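# Mount and lock centrifuge rotor, or tag it HOLD

## Task

The date is 11 July 2030. Read the rotor's use-by date from the card on the centrifuge. If that date has not passed, lower the rotor fully onto the centrifuge drive, then thread the knob onto the top of the shaft, turn it down until it sits on the rotor, and tighten it firmly. If the date has passed, do not mount the rotor: leave it in place and set the HOLD block on it. In either case the rotor must never be dropped.

## Robot and tools

Robot: two UR-type six-joint arms, left_arm and right_arm, each with a Robotiq 2F-85 parallel gripper and a wrist camera. Fixed cameras: cam_high and cam_low (896x504); wrist cameras: cam_left_wrist and cam_right_wrist.

Frames: the scene frame has its origin at table-top height midway between the nominal bases, +z up, +x out over the table, left_arm toward +y. Each arm reports and is commanded in its own base frame. Calibrated bases: left_arm at (-0.043, +0.498, 0) m, right_arm at (+0.011, -0.482, 0) m, each turned only very slightly about z. Gripper axes: fingers point along +z, close along y. end_effector_position is the point between closed pads; fingertips extend about 19 mm past it when closed. A camera block sticks out about 10 cm toward the gripper's +x.

The row: every motion command uses rows of 18 numbers. The first 9 belong to left_arm: dx, dy, dz, rx, ry, rz, gripper position, force_limit, speed. The next 9 are the same for right_arm. Both arms always appear. dx, dy, dz, rx, ry, rz are offsets (not poses) from that arm's Hand target as it stood when the action or move began, along that arm's base axes; rotation turns about the Hand target position, and rx, ry, rz form one rotation vector. Scale: 1.0 equals 0.6 m or 180 degrees; values lie in [-1, 1]. Repeating an offset moves the arm further. Sending six zeros re-commands the current Hand target. Gripper numbers are absolute settings in [-1, 1]: position +1 fully open (85 mm), about -0.8 pads touching, -1 closes until blocked; force_limit sets grip strength (higher is harder); speed about 20 mm/s at -1, 85 at 0, 150 at +1. A 0 is a real command, so to keep a gripper unchanged resend its previous three numbers. A new force_limit or speed only applies once position changes by 0.01 or more.

execute_actions(actions, cameras): actions is a list of actions; each action is a list of up to 15 rows, one per 1/30 s step, and a short action repeats its last row. Every row in an action counts from the action's starting Hand target. An empty actions list returns images of all cameras.

move(target, speed, blend, stop_force, zero, blocking, cameras): drives straight-line paths toward target, either one 18-number row or a list of up to 15 rows, each still an offset from the same starting Hand targets. speed is path top speed in m/s, 0.002 to 3.2, default 0.25 (turns up to twice that in rad/s); one number or one per target. blend in m rounds corners. stop_force in N (4 to 120) ends an arm's path when its wrist sensor feels that much push; use it when approaching contact slowly, omit it when backing away from something pressed, and don't trust it while the gripper rotates. zero resets that baseline (default true). blocking=false returns early (not allowed with stop_force). Moves last at most 10 s. The result adds a move: line such as done, off_target, moving, held or fault; limits=paced means the pose was clipped, limits=held that checks withheld steps.

wait(seconds 0 to 10), stop() to brake a move, zoom_image(camera, region [x0,y0,x1,y1] pixels, at most 504 each side) to inspect the latest image, e.g. to read the card, zero_wrist_force(arm), read_manual, and finished_scene to end.

Results: each arm's end_effector_position (m), quaternion wxyz, velocities, Hand target (next offsets count from it), joint positions and torques, wrist force/torque in the gripper's own axes, gripper position_measured in counts (3 open, 78 about 60 mm, 130 about 40 mm, 180 about 20 mm, 230 closed), and object_status: 0 moving, 1 blocked opening, 2 blocked closing (a grip), 3 reached target/closed. To grip, send -1 and confirm status 2. If a gripper settles short of its Hand target, send the missing distance as an offset.

Limits: commanded orientation is clipped to 32 degrees from the measured one per step. Arms are stiff: a target slightly beyond firm contact can cause a fault stop; 150 N (plus or minus 25) external force or joint torques at 293/293/133/48/48/48 N m stop the arm for 10 s. Overheating motors (from holding loads, stretching or pushing unreachably) trigger a 30-60 s stop. Keep the arms apart; pressing them together can end the task. Avoid paths past an arm's own base.

Avoid: dropping the rotor or letting anything fall or leave the table, slamming or hitting fixed heavy items, hard grips on parts still resting on something, fast swings with loads. Objects may be nudged occasionally; check images before finishing. For screwing the knob, turn the wrist in steps under the 32-degree clip, regrasping as needed.

Each tool is called after "Emit:" in YAML: its name, and indented under it one key for each argument.

## Session

Emit:
execute_actions:
  actions: []

Scene clock: 0.00 s.
left_arm: end_effector_position=(+0.5196, +0.0285, +0.3519) position_measured=3 object_status=3 end_effector_quat_wxyz=(-0.146, +0.945, +0.192, +0.221) | right_arm: end_effector_position=(+1.2469, -0.1216, +0.2645) position_measured=3 object_status=3 end_effector_quat_wxyz=(+0.050, +0.897, -0.304, +0.318)
Joint positions: left_arm=[-0.599 -2.059 2.305 -1.927 -1.045 2.171] | right_arm=[3.264 -2.367 -1.101 -0.681 1.216 -2.468]
Joint velocities: within noise
Joint torques (N m): no reading
Motor temperatures (°C): left_arm=[33 48 36 32 49 52] | right_arm=[38 41 31 42 41 43]
Wrist force (N): no reading
Wrist torque (N m): no reading
Wrist force, peak (N): no reading
Hand target: left_arm +0.5196, +0.0285, +0.3519; -0.146, +0.945, +0.192, +0.221 | right_arm +1.2469, -0.1216, +0.2645; +0.050, +0.897, -0.304, +0.318
Tool commands: left_gripper/position=+1.0 left_gripper/force_limit=+1.0 left_gripper/speed=+1.0 right_gripper/position=+1.0 right_gripper/force_limit=+1.0 right_gripper/speed=+1.0

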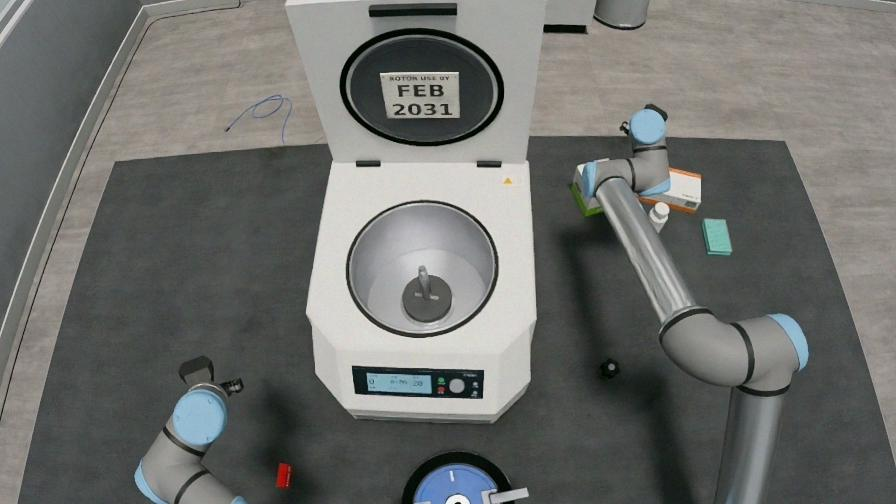

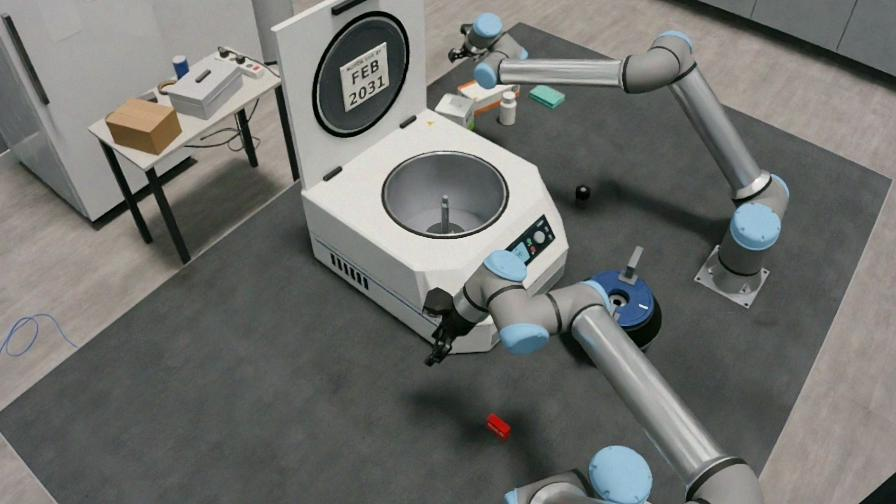

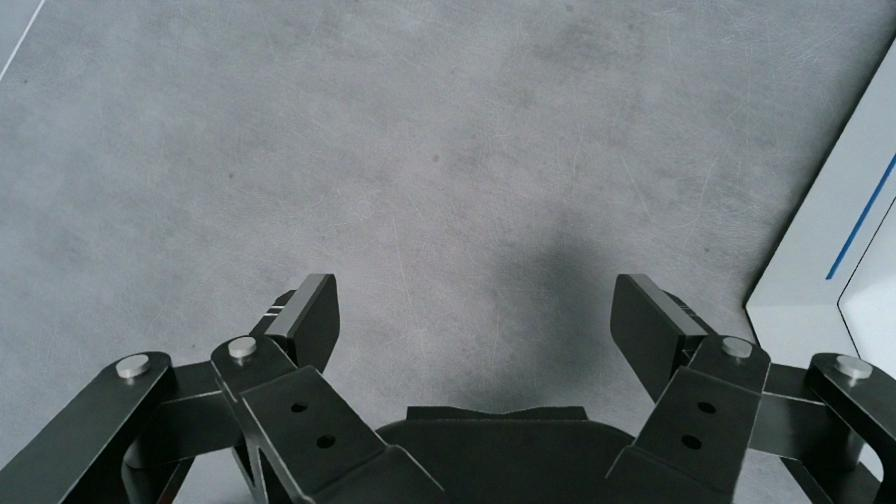

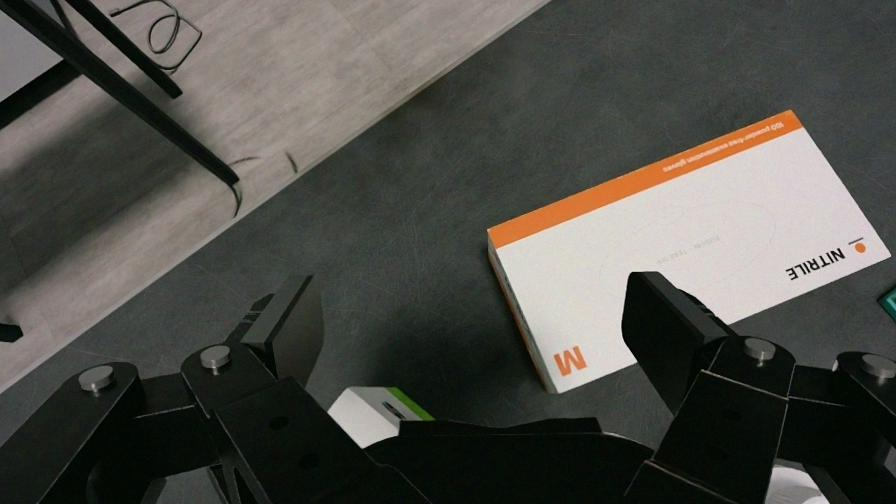

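Emit:
zoom_image:
  camera: "cam_high"
  region: [360, 50, 480, 130]

Emit:
zoom_image:
  camera: "cam_high"
  region: [340, 190, 510, 340]

Emit:
zoom_image:
  camera: "cam_low"
  region: [540, 220, 700, 370]

Emit:
zoom_image:
  camera: "cam_high"
  region: [380, 420, 560, 504]

Emit:
zoom_image:
  camera: "cam_low"
  region: [550, 160, 630, 230]

Emit:
zoom_image:
  camera: "cam_low"
  region: [370, 140, 520, 250]

Emit:
zoom_image:
  camera: "cam_high"
  region: [580, 340, 640, 400]

Scaled by 4.200 from the camera's 896x504 image, which has a finer 1280x720 frame.

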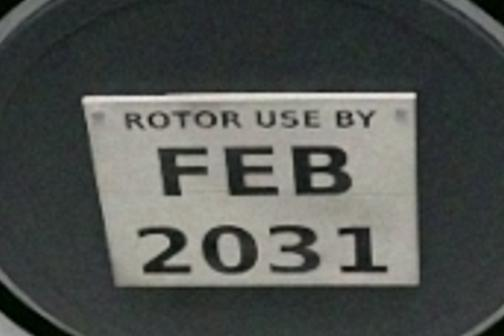

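Scaled by 2.965 from the camera's 896x504 image, which has a finer 1280x720 frame.

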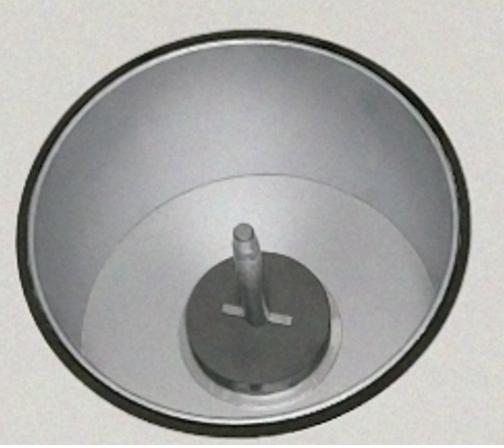

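Scaled by 3.150 from the camera's 896x504 image, which has a finer 1280x720 frame.

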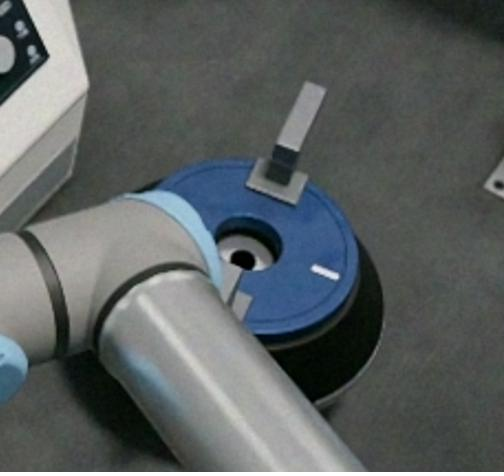

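Scaled by 2.800 from the camera's 896x504 image, which has a finer 1280x720 frame.

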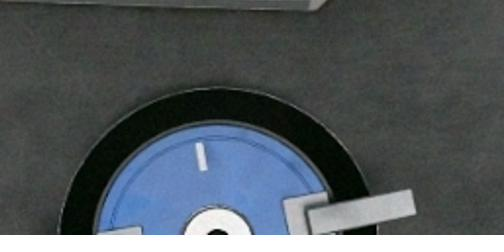

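Scaled by 6.300 from the camera's 896x504 image, which has a finer 1280x720 frame.

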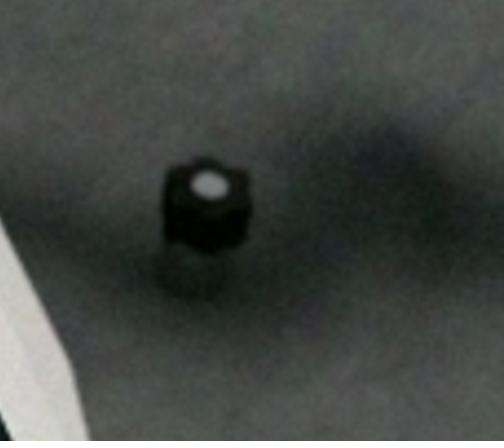

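Scaled by 3.360 from the camera's 896x504 image, which has a finer 1280x720 frame.

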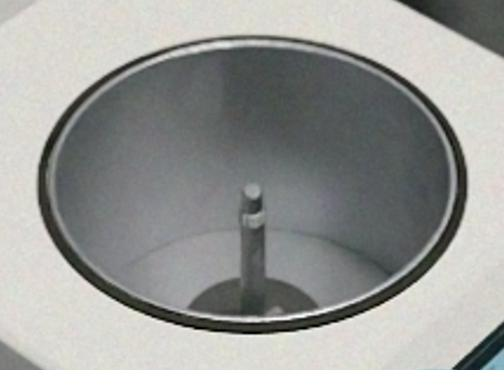

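Scaled by 8.400 from the camera's 896x504 image, which has a finer 1280x720 frame.

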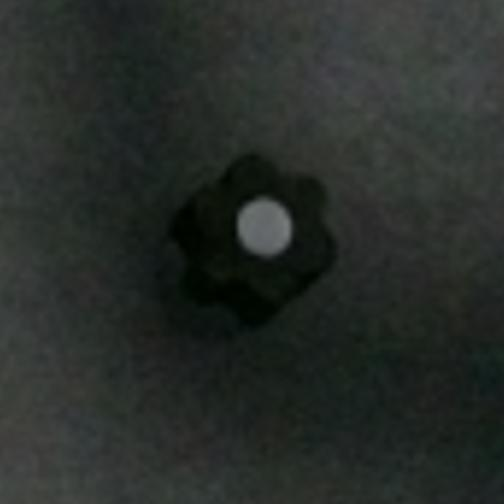

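Emit:
move:
  target: [-0.2227,-0.9325,0.197,-0.0947,0.1434,-0.1246,1,1,1,-0.96,0.241,0,0.033,0.2097,0.2004,1,1,1]
  cameras: ["all"]

Scene clock: 7.30 s.
left_arm: end_effector_position=(+0.3860, -0.5308, +0.4700) position_measured=3 object_status=3 end_effector_quat_wxyz=(+0.000, +1.000, +0.000, +0.000) | right_arm: end_effector_position=(+0.6711, +0.0230, +0.2645) position_measured=3 object_status=3 end_effector_quat_wxyz=(+0.000, +1.000, -0.001, +0.000)
Joint positions: left_arm=[-1.21 -1.665 1.729 -1.635 -1.571 1.931] | right_arm=[3.438 -1.591 -1.994 -1.128 1.57 -2.844]
Joint torques (N m): left_arm=[-20.96 -24.56 -60.31 -1.53 -3.44 1.67] | right_arm=[14.03 64.25 44.14 1.15 3.04 -4.7]
Wrist force (N): left_arm=[0.3 -0.2 -0.4] | right_arm=[0.1 0.2 0.2]
Wrist torque (N m): left_arm=[0.05 0.15 -0.27] | right_arm=[-0.12 -0.26 0.39]
Wrist force, peak (N): left_arm=[-0.3 1.9 -1.2] | right_arm=[1.7 -1.0 1.3]
Hand target: left_arm +0.3860, -0.5310, +0.4701; +0.000, +1.000, +0.000, +0.000 | right_arm +0.6709, +0.0230, +0.2645; +0.000, +1.000, +0.000, +0.000
Off the commanded pose: left_arm 0.000 m, 0 deg | right_arm 0.000 m, 0 deg.
move: done
camera_calibration:
cam_left_wrist: T_world_to_cam=[[-0.0183294, -0.999817, -0.00539036, -0.511079], [-0.930487, 0.0150851, 0.366015, 0.212975], [-0.365867, 0.0117245, -0.930593, 0.710221], [0, 0, 0, 1]] pos_world=[0.448649, -0.522525, 0.58022]
cam_right_wrist: T_world_to_cam=[[-0.0172849, -0.99948, 0.0272127, 0.0295234], [-0.93733, 0.0256713, 0.347497, 0.556942], [-0.348015, -0.0195008, -0.937286, 0.608059], [0, 0, 0, 1]] pos_world=[0.734162, 0.0270683, 0.375586]

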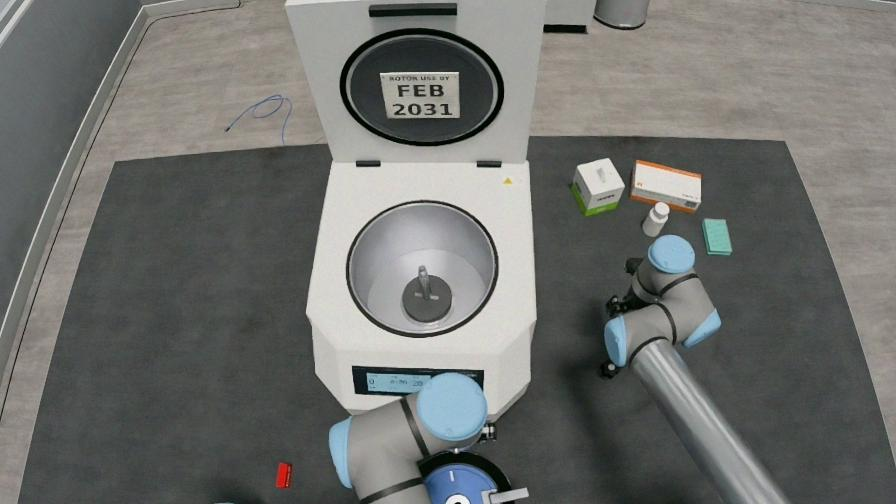

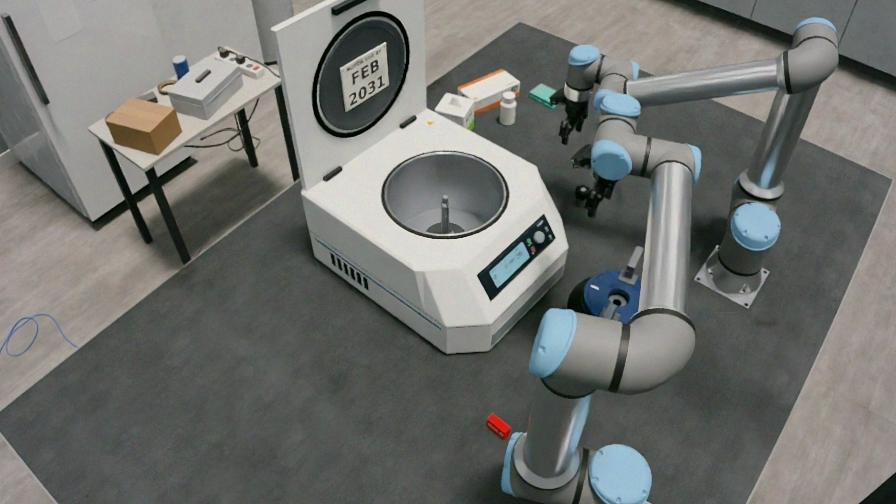

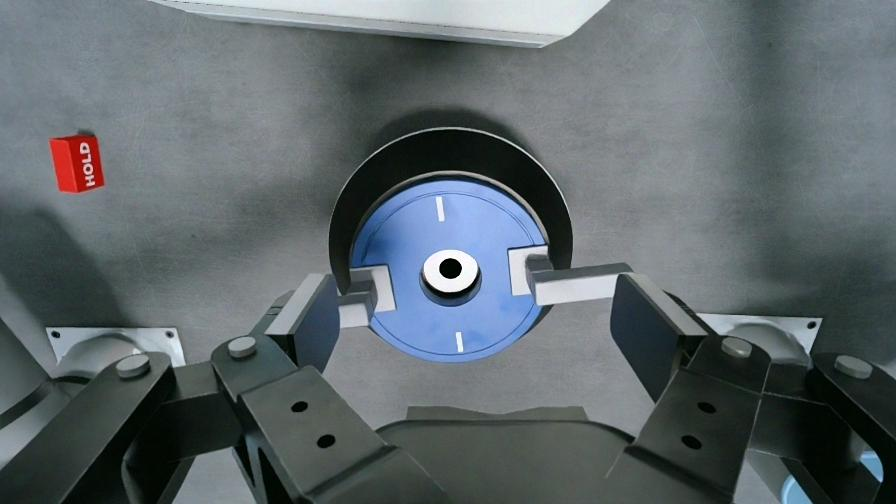

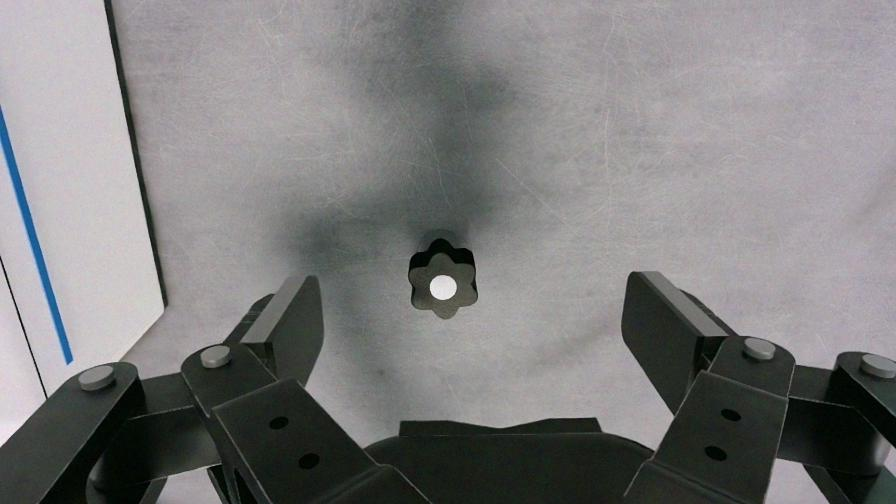

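Emit:
zoom_image:
  camera: "cam_left_wrist"
  region: [320, 110, 660, 370]

Emit:
zoom_image:
  camera: "cam_low"
  region: [560, 230, 660, 330]

Emit:
zoom_image:
  camera: "cam_right_wrist"
  region: [380, 210, 510, 340]

Scaled by 1.482 from the camera's 896x504 image, which has a finer 1280x720 frame.

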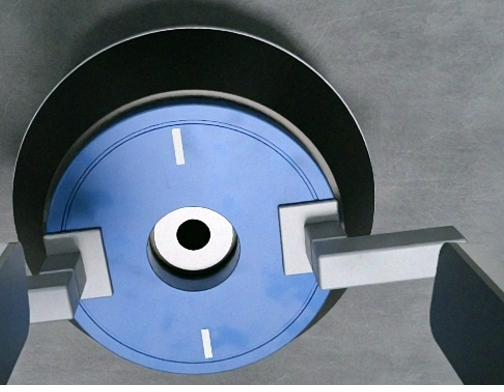

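Scaled by 5.040 from the camera's 896x504 image, which has a finer 1280x720 frame.

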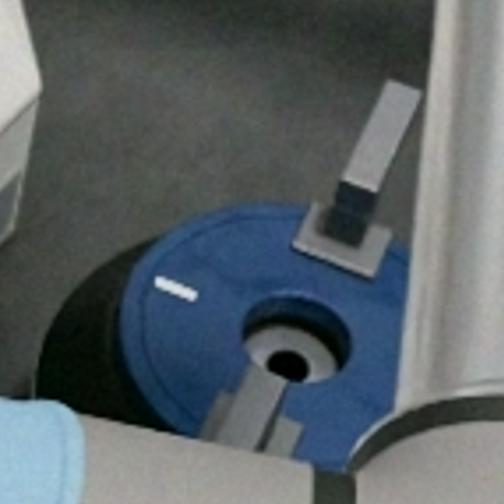

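Scaled by 3.877 from the camera's 896x504 image, which has a finer 1280x720 frame.

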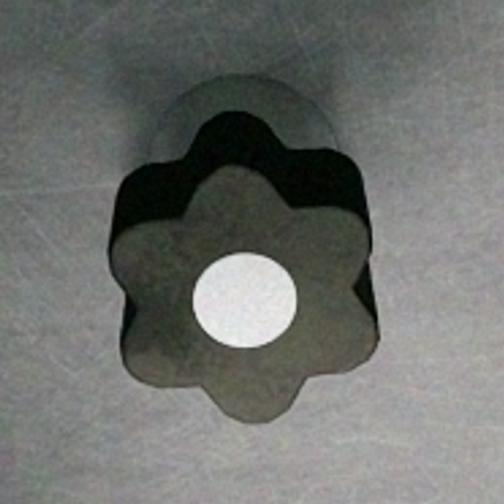

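Emit:
move:
  target: [-0.16,-0.05,0.0,0,0,0,1,1,1,0.35,0.855,0.37,0,0,0,1,1,1]
  cameras: ["all"]

Scene clock: 12.57 s.
left_arm: end_effector_position=(+0.2900, -0.5610, +0.4701) position_measured=3 object_status=3 end_effector_quat_wxyz=(+0.000, +1.000, +0.000, +0.000) | right_arm: end_effector_position=(+0.8809, +0.5359, +0.4865) position_measured=3 object_status=3 end_effector_quat_wxyz=(+0.000, +1.000, +0.000, +0.000)
Joint positions: left_arm=[-1.373 -1.707 1.766 -1.63 -1.571 1.769] | right_arm=[3.858 -2.139 -0.874 -1.7 1.57 -2.424]
Joint torques (N m): left_arm=[-20.12 -59.65 -40.93 -1.37 0.98 -2.3] | right_arm=[11.87 93.36 60.83 1.51 2.93 3.31]
Wrist force (N): left_arm=[-0.2 -0.3 -0.2] | right_arm=[0.3 0.5 0.2]
Wrist torque (N m): left_arm=[0.03 0.22 0.05] | right_arm=[-0.13 -0.30 0.15]
Wrist force, peak (N): left_arm=[0.2 0.4 -1.1] | right_arm=[-1.2 2.2 1.6]
Hand target: left_arm +0.2900, -0.5610, +0.4701; +0.000, +1.000, +0.000, +0.000 | right_arm +0.8809, +0.5360, +0.4865; +0.000, +1.000, +0.000, +0.000
Off the commanded pose: left_arm 0.000 m, 0 deg | right_arm 0.000 m, 0 deg.
move: done
camera_calibration:
cam_left_wrist: T_world_to_cam=[[-0.0184233, -0.999816, -0.00535283, -0.542921], [-0.930451, 0.0151851, 0.366102, 0.124094], [-0.365953, 0.0117254, -0.930559, 0.675462], [0, 0, 0, 1]] pos_world=[0.352648, -0.552625, 0.58022]
cam_right_wrist: T_world_to_cam=[[-0.0171889, -0.999483, 0.0271804, 0.539774], [-0.937287, 0.0255726, 0.347619, 0.663314], [-0.348135, -0.0195006, -0.937242, 0.899275], [0, 0, 0, 1]] pos_world=[0.944062, 0.540069, 0.597586]

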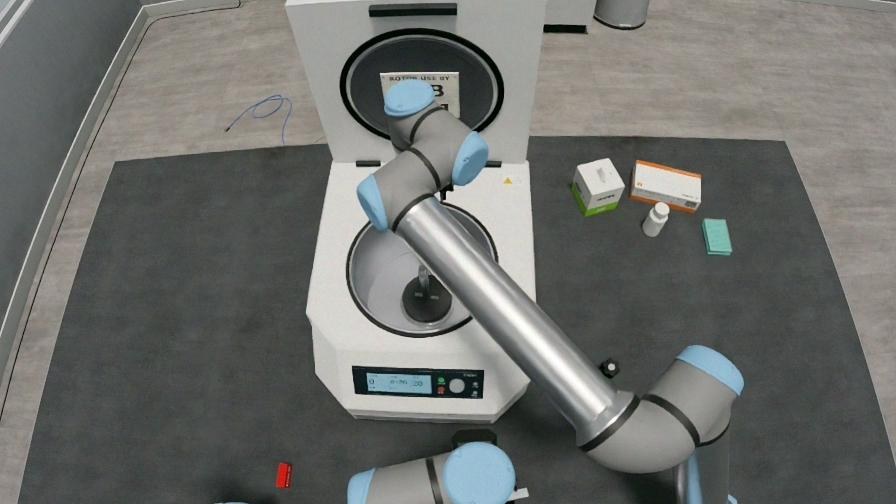

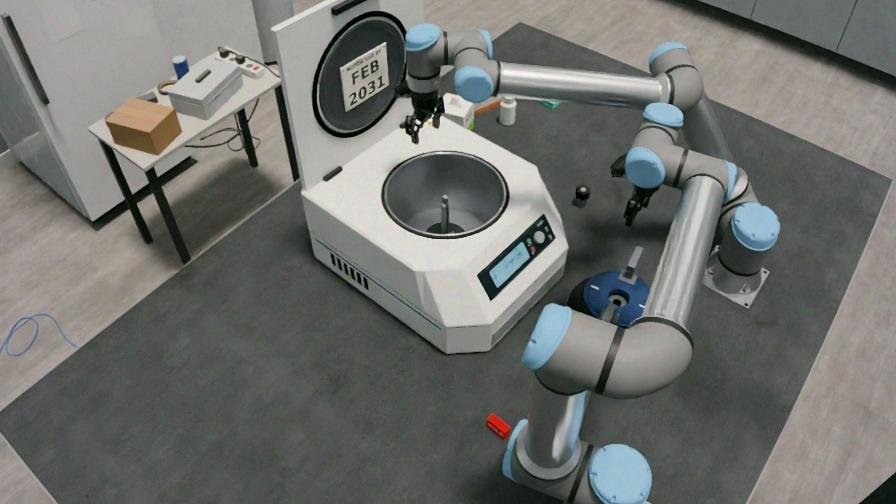

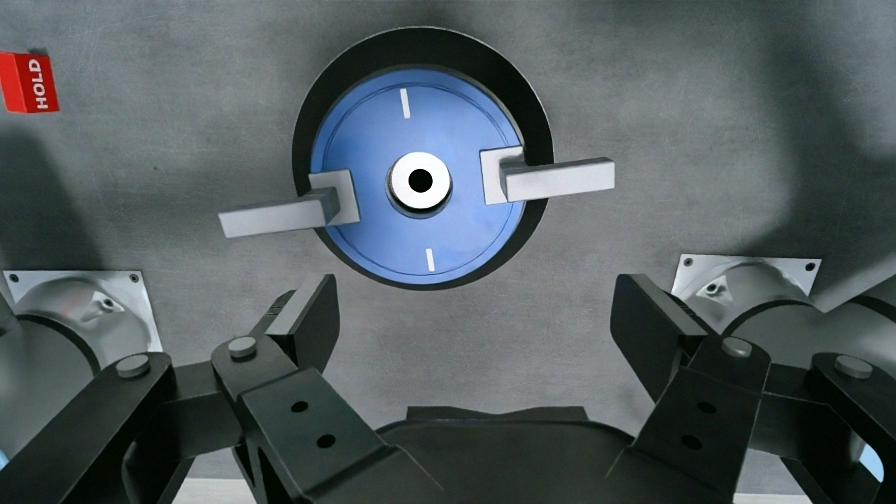

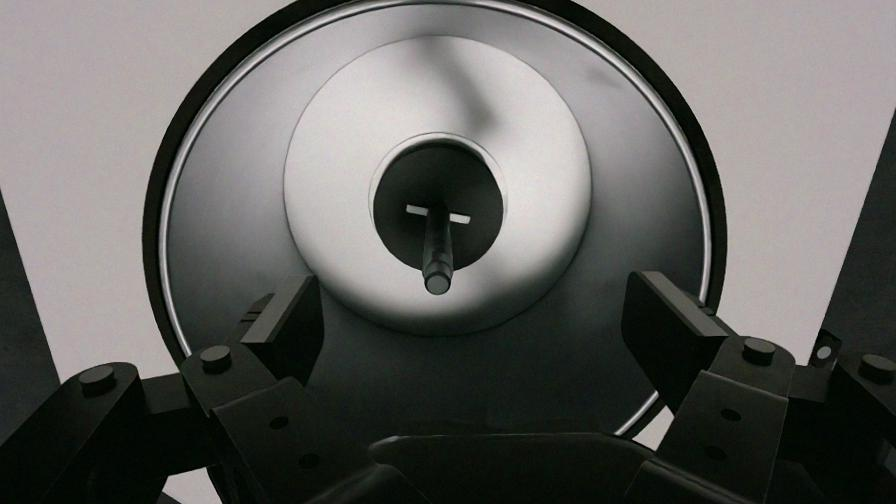

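Emit:
zoom_image:
  camera: "cam_right_wrist"
  region: [350, 120, 530, 310]

Emit:
zoom_image:
  camera: "cam_left_wrist"
  region: [210, 10, 630, 300]

Emit:
zoom_image:
  camera: "cam_low"
  region: [560, 230, 660, 330]

Emit:
zoom_image:
  camera: "cam_left_wrist"
  region: [370, 130, 470, 230]

Scaled by 2.653 from the camera's 896x504 image, which has a finer 1280x720 frame.

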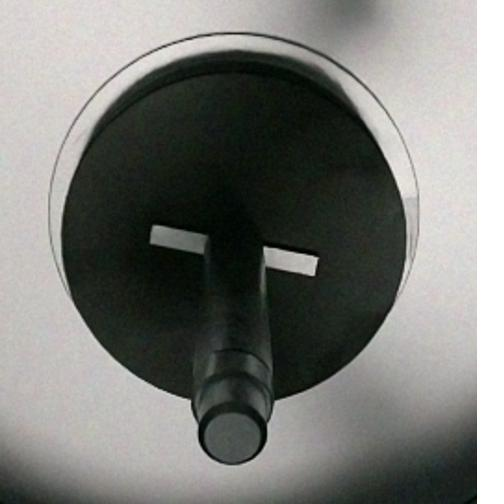

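Scaled by 1.200 from the camera's 896x504 image, which has a finer 1280x720 frame.

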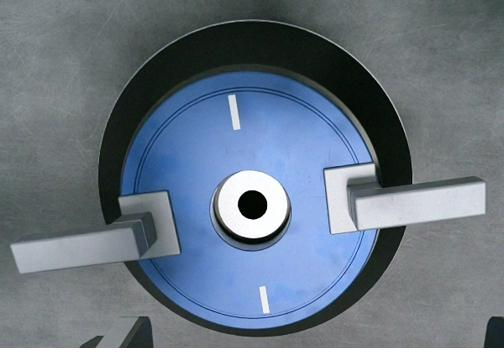

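Scaled by 5.040 from the camera's 896x504 image, which has a finer 1280x720 frame.

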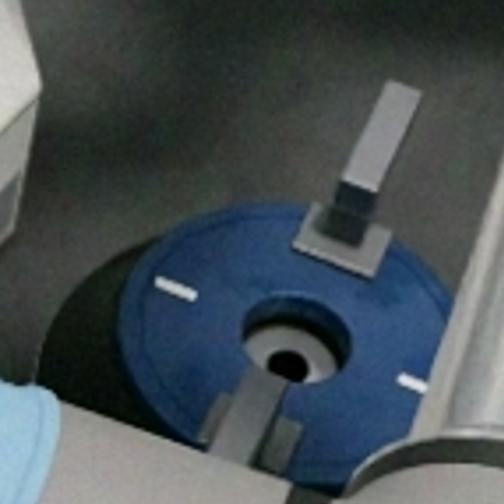

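Scaled by 5.040 from the camera's 896x504 image, which has a finer 1280x720 frame.

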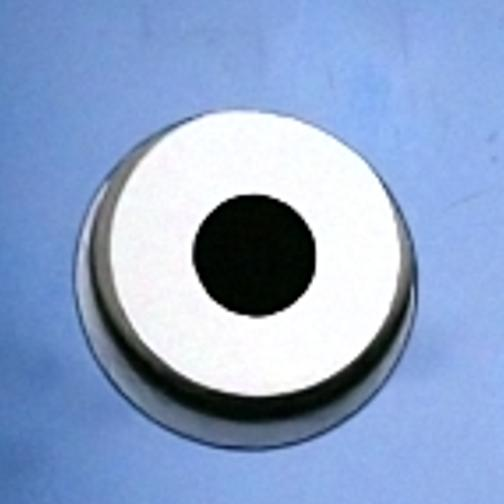

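Emit:
move:
  target: [0.058,0.055,-0.21,0,0,0,1,1,1,0,0,0,0,0,0,1,1,1]
  cameras: ["cam_left_wrist","cam_right_wrist"]

Emit:
zoom_image:
  camera: "cam_left_wrist"
  region: [350, 150, 550, 350]

Emit:
zoom_image:
  camera: "cam_right_wrist"
  region: [390, 230, 490, 330]

Emit:
zoom_image:
  camera: "cam_right_wrist"
  region: [390, 170, 490, 250]

Scene clock: 22.27 s.
left_arm: end_effector_position=(+0.3247, -0.5280, +0.3441) position_measured=3 object_status=3 end_effector_quat_wxyz=(+0.000, +1.000, +0.000, +0.000) | right_arm: end_effector_position=(+0.8809, +0.5360, +0.4865) position_measured=3 object_status=3 end_effector_quat_wxyz=(+0.000, +1.000, +0.000, +0.000)
Joint positions: left_arm=[-1.304 -1.691 1.976 -1.856 -1.571 1.838] | right_arm=[3.858 -2.139 -0.874 -1.7 1.57 -2.424]
Joint torques (N m): left_arm=[19.28 -23.09 -39.18 -7.83 -3.08 1.74] | right_arm=[11.19 92.05 61.48 1.44 3 3.2]
Wrist force (N): left_arm=[-0.2 0.3 -1.1] | right_arm=[-0.2 0.2 0.4]
Wrist torque (N m): left_arm=[0.13 0.21 -0.28] | right_arm=[-0.17 -0.22 0.16]
Wrist force, peak (N): left_arm=[-0.1 0.2 -2.7] | right_arm=[0.0 0.9 0.1]
Hand target: left_arm +0.3248, -0.5280, +0.3441; +0.000, +1.000, +0.000, +0.000 | right_arm +0.8809, +0.5360, +0.4865; +0.000, +1.000, +0.000, +0.000
Off the commanded pose: left_arm 0.000 m, 0 deg | right_arm 0.000 m, 0 deg.
move: done
camera_calibration:
cam_left_wrist: T_world_to_cam=[[-0.0184229, -0.999816, -0.00535464, -0.509959], [-0.930485, 0.0151851, 0.366015, 0.202118], [-0.365866, 0.0117255, -0.930594, 0.570635], [0, 0, 0, 1]] pos_world=[0.387449, -0.519625, 0.45432]
cam_right_wrist: T_world_to_cam=[[-0.0171877, -0.999483, 0.0271799, 0.539873], [-0.937287, 0.0255712, 0.347619, 0.663312], [-0.348135, -0.0195006, -0.937242, 0.899277], [0, 0, 0, 1]] pos_world=[0.944062, 0.540169, 0.597586]
Images, in order (width x height): cam_left_wrist 896x504, cam_right_wrist 896x504.

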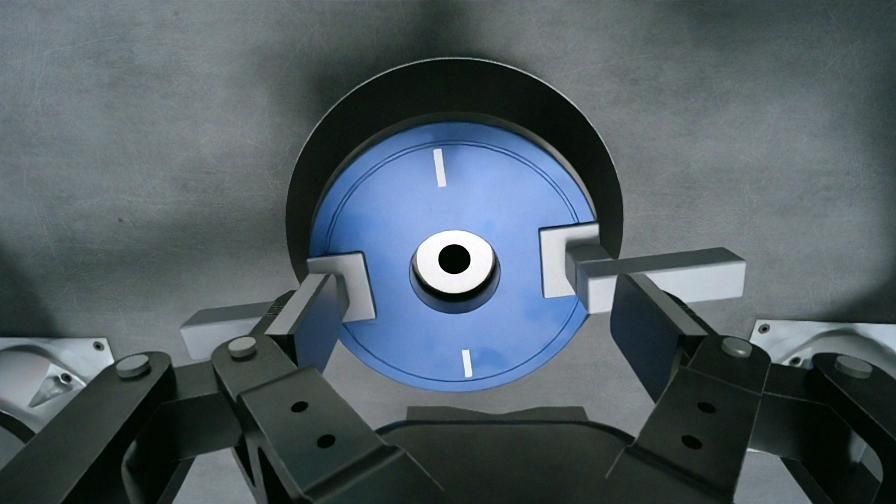

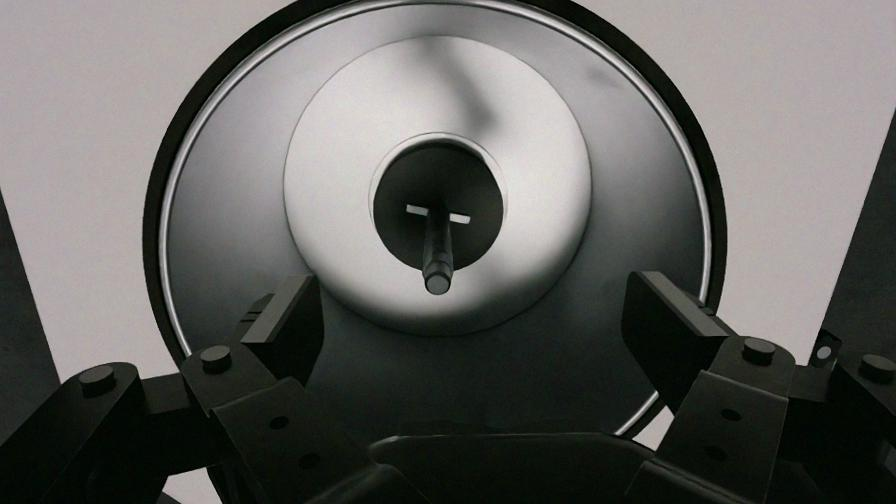

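Scaled by 2.520 from the camera's 896x504 image, which has a finer 1280x720 frame.

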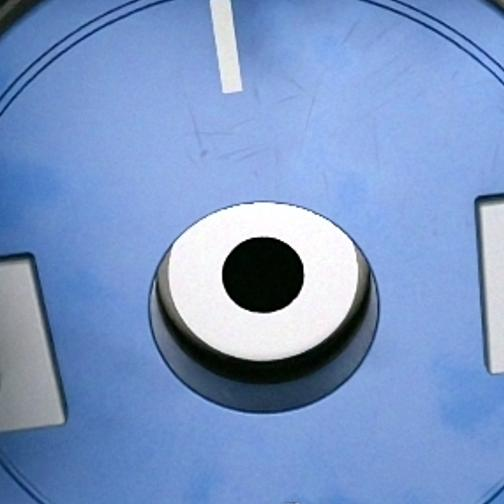

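Scaled by 5.040 from the camera's 896x504 image, which has a finer 1280x720 frame.

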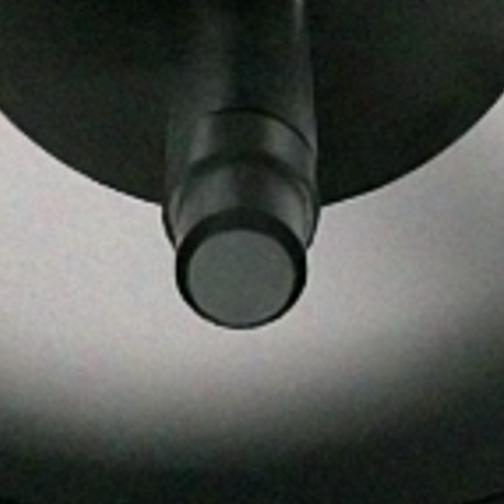

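Scaled by 5.040 from the camera's 896x504 image, which has a finer 1280x720 frame.

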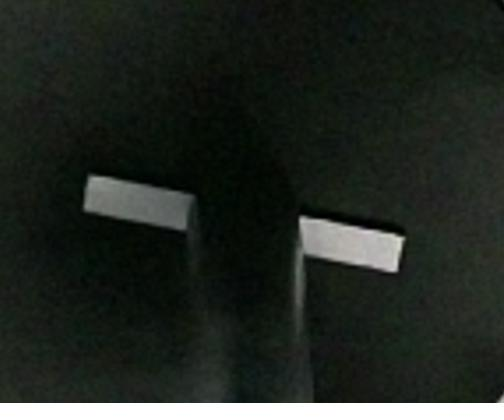

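Emit:
move:
  target:
    - [0,0.6,0.17,0,0,0,1,1,1,0,0,0,0,0,0,1,1,1]
    - [0,0.6,0.17,0,0,0,1,1,1,-0.955,-0.12,-0.261,0,0,0,1,1,1]
  blend: [0.05,0]
  cameras: ["cam_right_wrist","cam_low"]

Emit:
zoom_image:
  camera: "cam_right_wrist"
  region: [350, 190, 550, 390]

Scene clock: 28.27 s.
left_arm: end_effector_position=(+0.3248, -0.1680, +0.4461) position_measured=3 object_status=3 end_effector_quat_wxyz=(+0.000, +1.000, +0.000, +0.000) | right_arm: end_effector_position=(+0.3080, +0.4640, +0.3299) position_measured=3 object_status=3 end_effector_quat_wxyz=(+0.000, +1.000, +0.000, +0.000)
Joint positions: left_arm=[-0.973 -2.213 2.11 -1.468 -1.571 2.168] | right_arm=[4.444 -1.343 -2.089 -1.281 1.571 -1.838]
Joint torques (N m): left_arm=[18.77 -15.54 -59.31 -1.39 -3.05 1.8] | right_arm=[12.85 42.94 45.76 8.63 -4.35 3.3]
Wrist force (N): left_arm=[0.4 -0.2 -0.6] | right_arm=[-0.3 0.7 -0.5]
Wrist torque (N m): left_arm=[0.02 0.10 -0.28] | right_arm=[-0.06 -0.22 0.11]
Wrist force, peak (N): left_arm=[-0.2 2.3 0.1] | right_arm=[-2.2 0.9 0.7]
Hand target: left_arm +0.3248, -0.1680, +0.4461; +0.000, +1.000, +0.000, +0.000 | right_arm +0.3079, +0.4640, +0.3299; +0.000, +1.000, +0.000, +0.000
Off the commanded pose: left_arm 0.000 m, 0 deg | right_arm 0.000 m, 0 deg.
move: done
camera_calibration:
cam_right_wrist: T_world_to_cam=[[-0.0171884, -0.999483, 0.0271802, 0.46232], [-0.937287, 0.0255721, 0.347619, 0.182618], [-0.348135, -0.0195006, -0.937242, 0.551654], [0, 0, 0, 1]] pos_world=[0.371162, 0.468169, 0.440986]
Images, in order (width x height): cam_low 896x504, cam_right_wrist 896x504.

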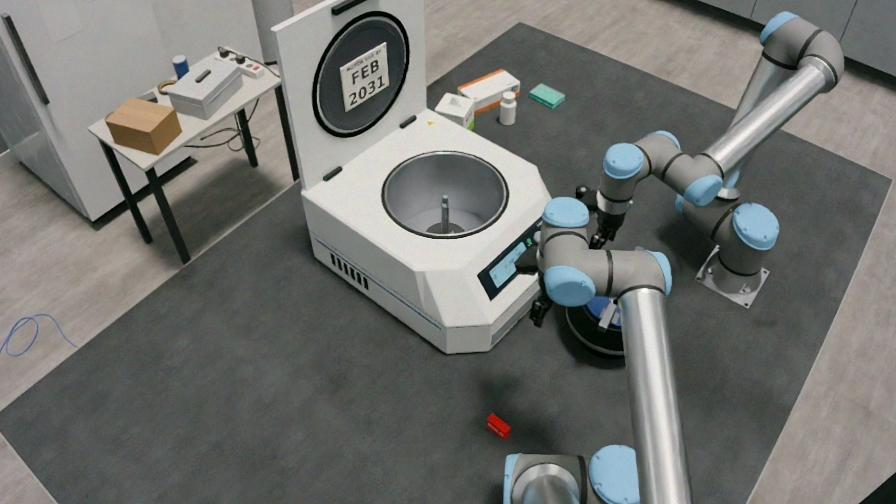

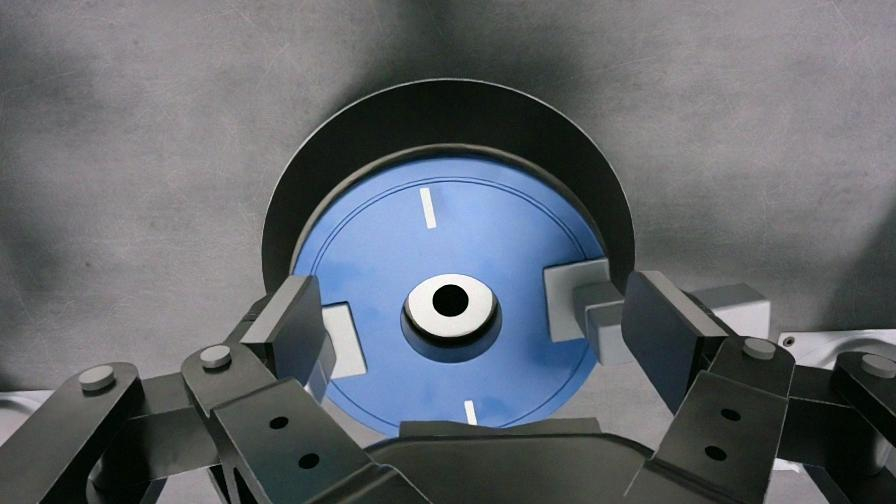

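Scaled by 2.520 from the camera's 896x504 image, which has a finer 1280x720 frame.

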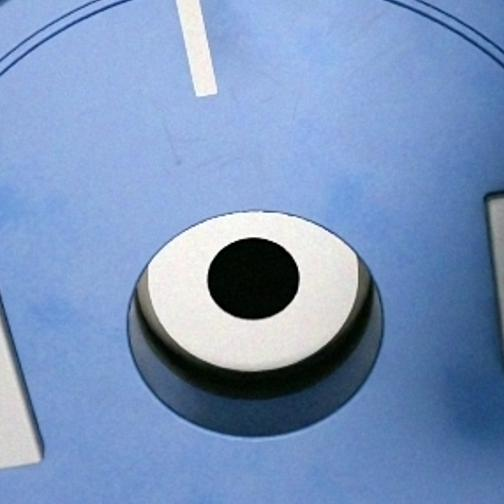

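Emit:
move:
  target: [0.8,-0.1,0.063,0,0,0,1,1,1,0,-0.5,0.1,0,0,0,1,1,1]

Emit:
move:
  target: [0.168,-0.412,0,0,0,0,1,1,1,0,0,0,0,0,0,1,1,1]
  cameras: ["cam_left_wrist","cam_low","cam_high"]

Emit:
zoom_image:
  camera: "cam_left_wrist"
  region: [370, 160, 530, 300]

Scene clock: 32.27 s.
left_arm: end_effector_position=(+0.8047, -0.2280, +0.4839) position_measured=3 object_status=3 end_effector_quat_wxyz=(+0.000, +1.000, +0.000, +0.000) | right_arm: end_effector_position=(+0.3079, +0.1640, +0.3899) position_measured=3 object_status=3 end_effector_quat_wxyz=(+0.000, +1.000, +0.000, +0.000)
Joint positions: left_arm=[-0.486 -1.362 1.384 -1.592 -1.571 2.656] | right_arm=[4.154 -0.884 -2.224 -1.606 1.57 -2.128]
Joint torques (N m): left_arm=[19.59 -52.75 -59.87 -1.51 -3.19 1.81] | right_arm=[-10.66 6.4 62.45 1.2 2.8 -4.9]
Wrist force (N): left_arm=[0.6 0.0 -0.7] | right_arm=[0.6 0.4 0.5]
Wrist torque (N m): left_arm=[0.09 0.13 -0.32] | right_arm=[-0.12 -0.33 0.35]
Wrist force, peak (N): left_arm=[2.7 0.4 -0.8] | right_arm=[0.4 2.1 -0.2]
Hand target: left_arm +0.8048, -0.2280, +0.4839; +0.000, +1.000, +0.000, +0.000 | right_arm +0.3079, +0.1640, +0.3899; +0.000, +1.000, +0.000, +0.000
Off the commanded pose: left_arm 0.000 m, 0 deg | right_arm 0.000 m, 0 deg.
move: done

Scene clock: 34.03 s.
left_arm: end_effector_position=(+0.9055, -0.4751, +0.4839) position_measured=3 object_status=3 end_effector_quat_wxyz=(+0.000, +1.000, +0.000, +0.000) | right_arm: end_effector_position=(+0.3079, +0.1640, +0.3899) position_measured=3 object_status=3 end_effector_quat_wxyz=(+0.000, +1.000, +0.000, +0.000)
Joint positions: left_arm=[-0.654 -1.021 0.908 -1.457 -1.571 2.488] | right_arm=[4.154 -0.884 -2.224 -1.606 1.57 -2.128]
Joint torques (N m): left_arm=[-21.92 -85.08 -60.56 -1.43 -1.55 -2.61] | right_arm=[-13.3 6.24 62.36 1.43 2.85 -4.78]
Wrist force (N): left_arm=[0.8 0.3 -0.4] | right_arm=[0.2 0.4 0.4]
Wrist torque (N m): left_arm=[0.11 0.06 0.03] | right_arm=[-0.12 -0.27 0.35]
Wrist force, peak (N): left_arm=[0.0 -2.5 -0.9] | right_arm=[0.5 0.7 0.7]
Hand target: left_arm +0.9056, -0.4752, +0.4839; +0.000, +1.000, +0.000, +0.000 | right_arm +0.3079, +0.1640, +0.3899; +0.000, +1.000, +0.000, +0.000
Off the commanded pose: left_arm 0.000 m, 0 deg | right_arm 0.000 m, 0 deg.
move: done
camera_calibration:
cam_left_wrist: T_world_to_cam=[[-0.0184229, -0.999816, -0.00535464, -0.445721], [-0.930485, 0.0151851, 0.366015, 0.69061], [-0.365866, 0.0117255, -0.930594, 0.912515], [0, 0, 0, 1]] pos_world=[0.968249, -0.466825, 0.59402]
Images, in order (width x height): cam_high 896x504, cam_low 896x504, cam_left_wrist 896x504.

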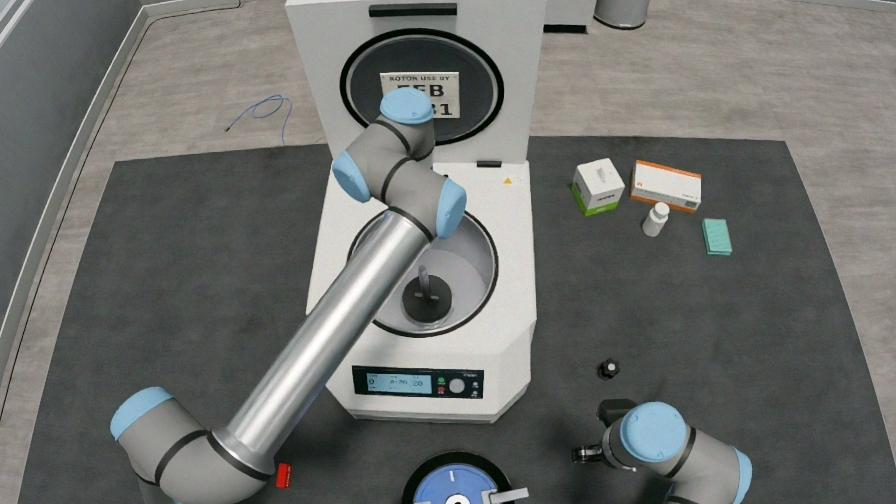

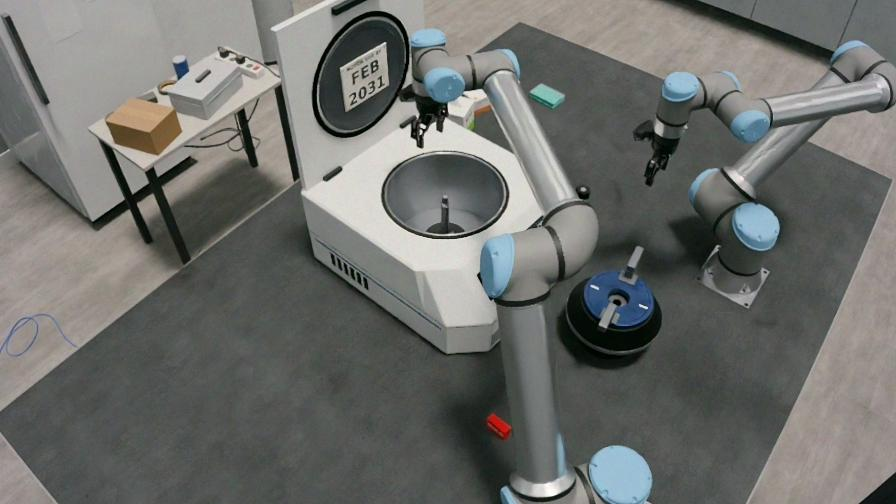

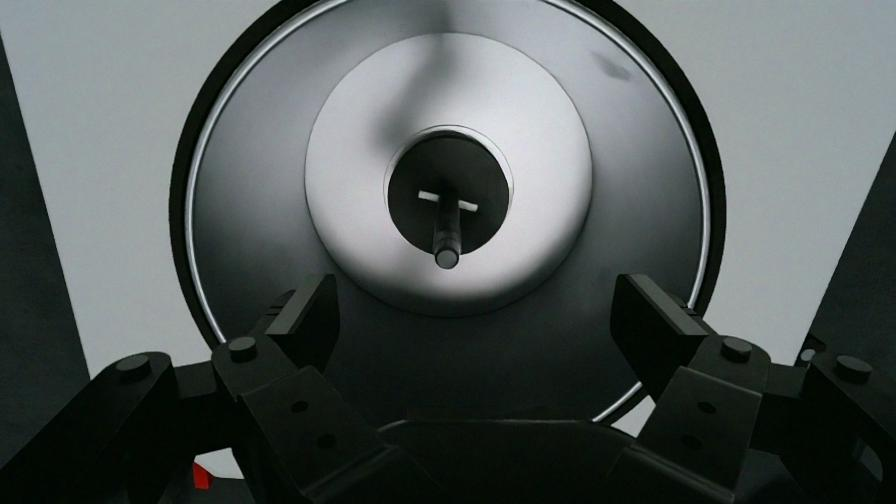

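Scaled by 3.150 from the camera's 896x504 image, which has a finer 1280x720 frame.

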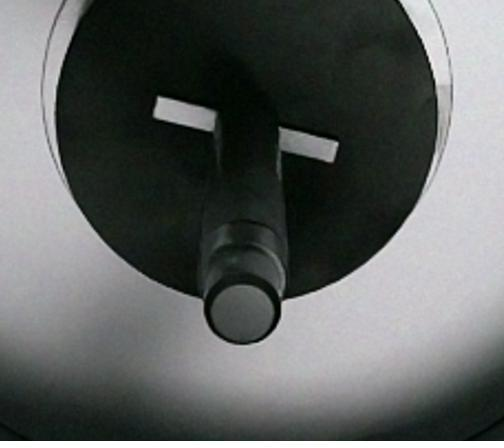

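Emit:
move:
  target: [-0.1333,0,0,0,0,0,1,1,1,0,0,0,0,0,0,1,1,1]
  cameras: ["cam_left_wrist"]

Emit:
zoom_image:
  camera: "cam_left_wrist"
  region: [370, 40, 530, 180]

Scene clock: 36.47 s.
left_arm: end_effector_position=(+0.8256, -0.4752, +0.4839) position_measured=3 object_status=3 end_effector_quat_wxyz=(+0.000, +1.000, +0.000, +0.000) | right_arm: end_effector_position=(+0.3079, +0.1640, +0.3899) position_measured=3 object_status=3 end_effector_quat_wxyz=(+0.000, +1.000, +0.000, +0.000)
Joint positions: left_arm=[-0.706 -1.158 1.113 -1.525 -1.571 2.436] | right_arm=[4.154 -0.884 -2.224 -1.606 1.57 -2.128]
Joint torques (N m): left_arm=[-21.59 -108.83 -41.24 -7.21 2.97 -2.6] | right_arm=[-11.2 8.99 61.44 1.61 3.14 -4.62]
Wrist force (N): left_arm=[0.4 0.0 -0.8] | right_arm=[0.5 0.5 0.5]
Wrist torque (N m): left_arm=[0.08 0.15 0.01] | right_arm=[-0.10 -0.31 0.36]
Wrist force, peak (N): left_arm=[2.5 0.1 -0.5] | right_arm=[0.5 1.0 0.4]
Hand target: left_arm +0.8256, -0.4752, +0.4839; +0.000, +1.000, +0.000, +0.000 | right_arm +0.3079, +0.1640, +0.3899; +0.000, +1.000, +0.000, +0.000
Off the commanded pose: left_arm 0.000 m, 0 deg | right_arm 0.000 m, 0 deg.
move: done
camera_calibration:
cam_left_wrist: T_world_to_cam=[[-0.0184233, -0.999816, -0.00535283, -0.447193], [-0.930451, 0.0151851, 0.366102, 0.616181], [-0.365953, 0.0117254, -0.930559, 0.883339], [0, 0, 0, 1]] pos_world=[0.888348, -0.466825, 0.59402]
Images, in order (width x height): cam_left_wrist 896x504.

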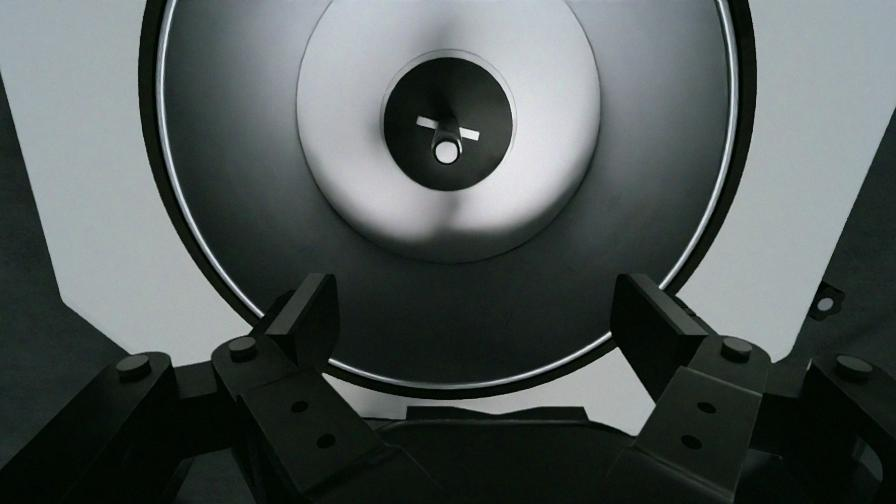

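Scaled by 3.150 from the camera's 896x504 image, which has a finer 1280x720 frame.

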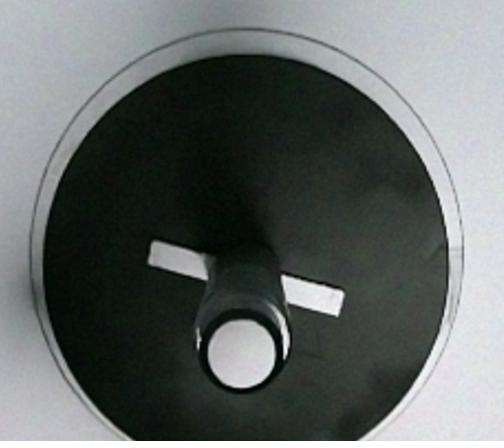

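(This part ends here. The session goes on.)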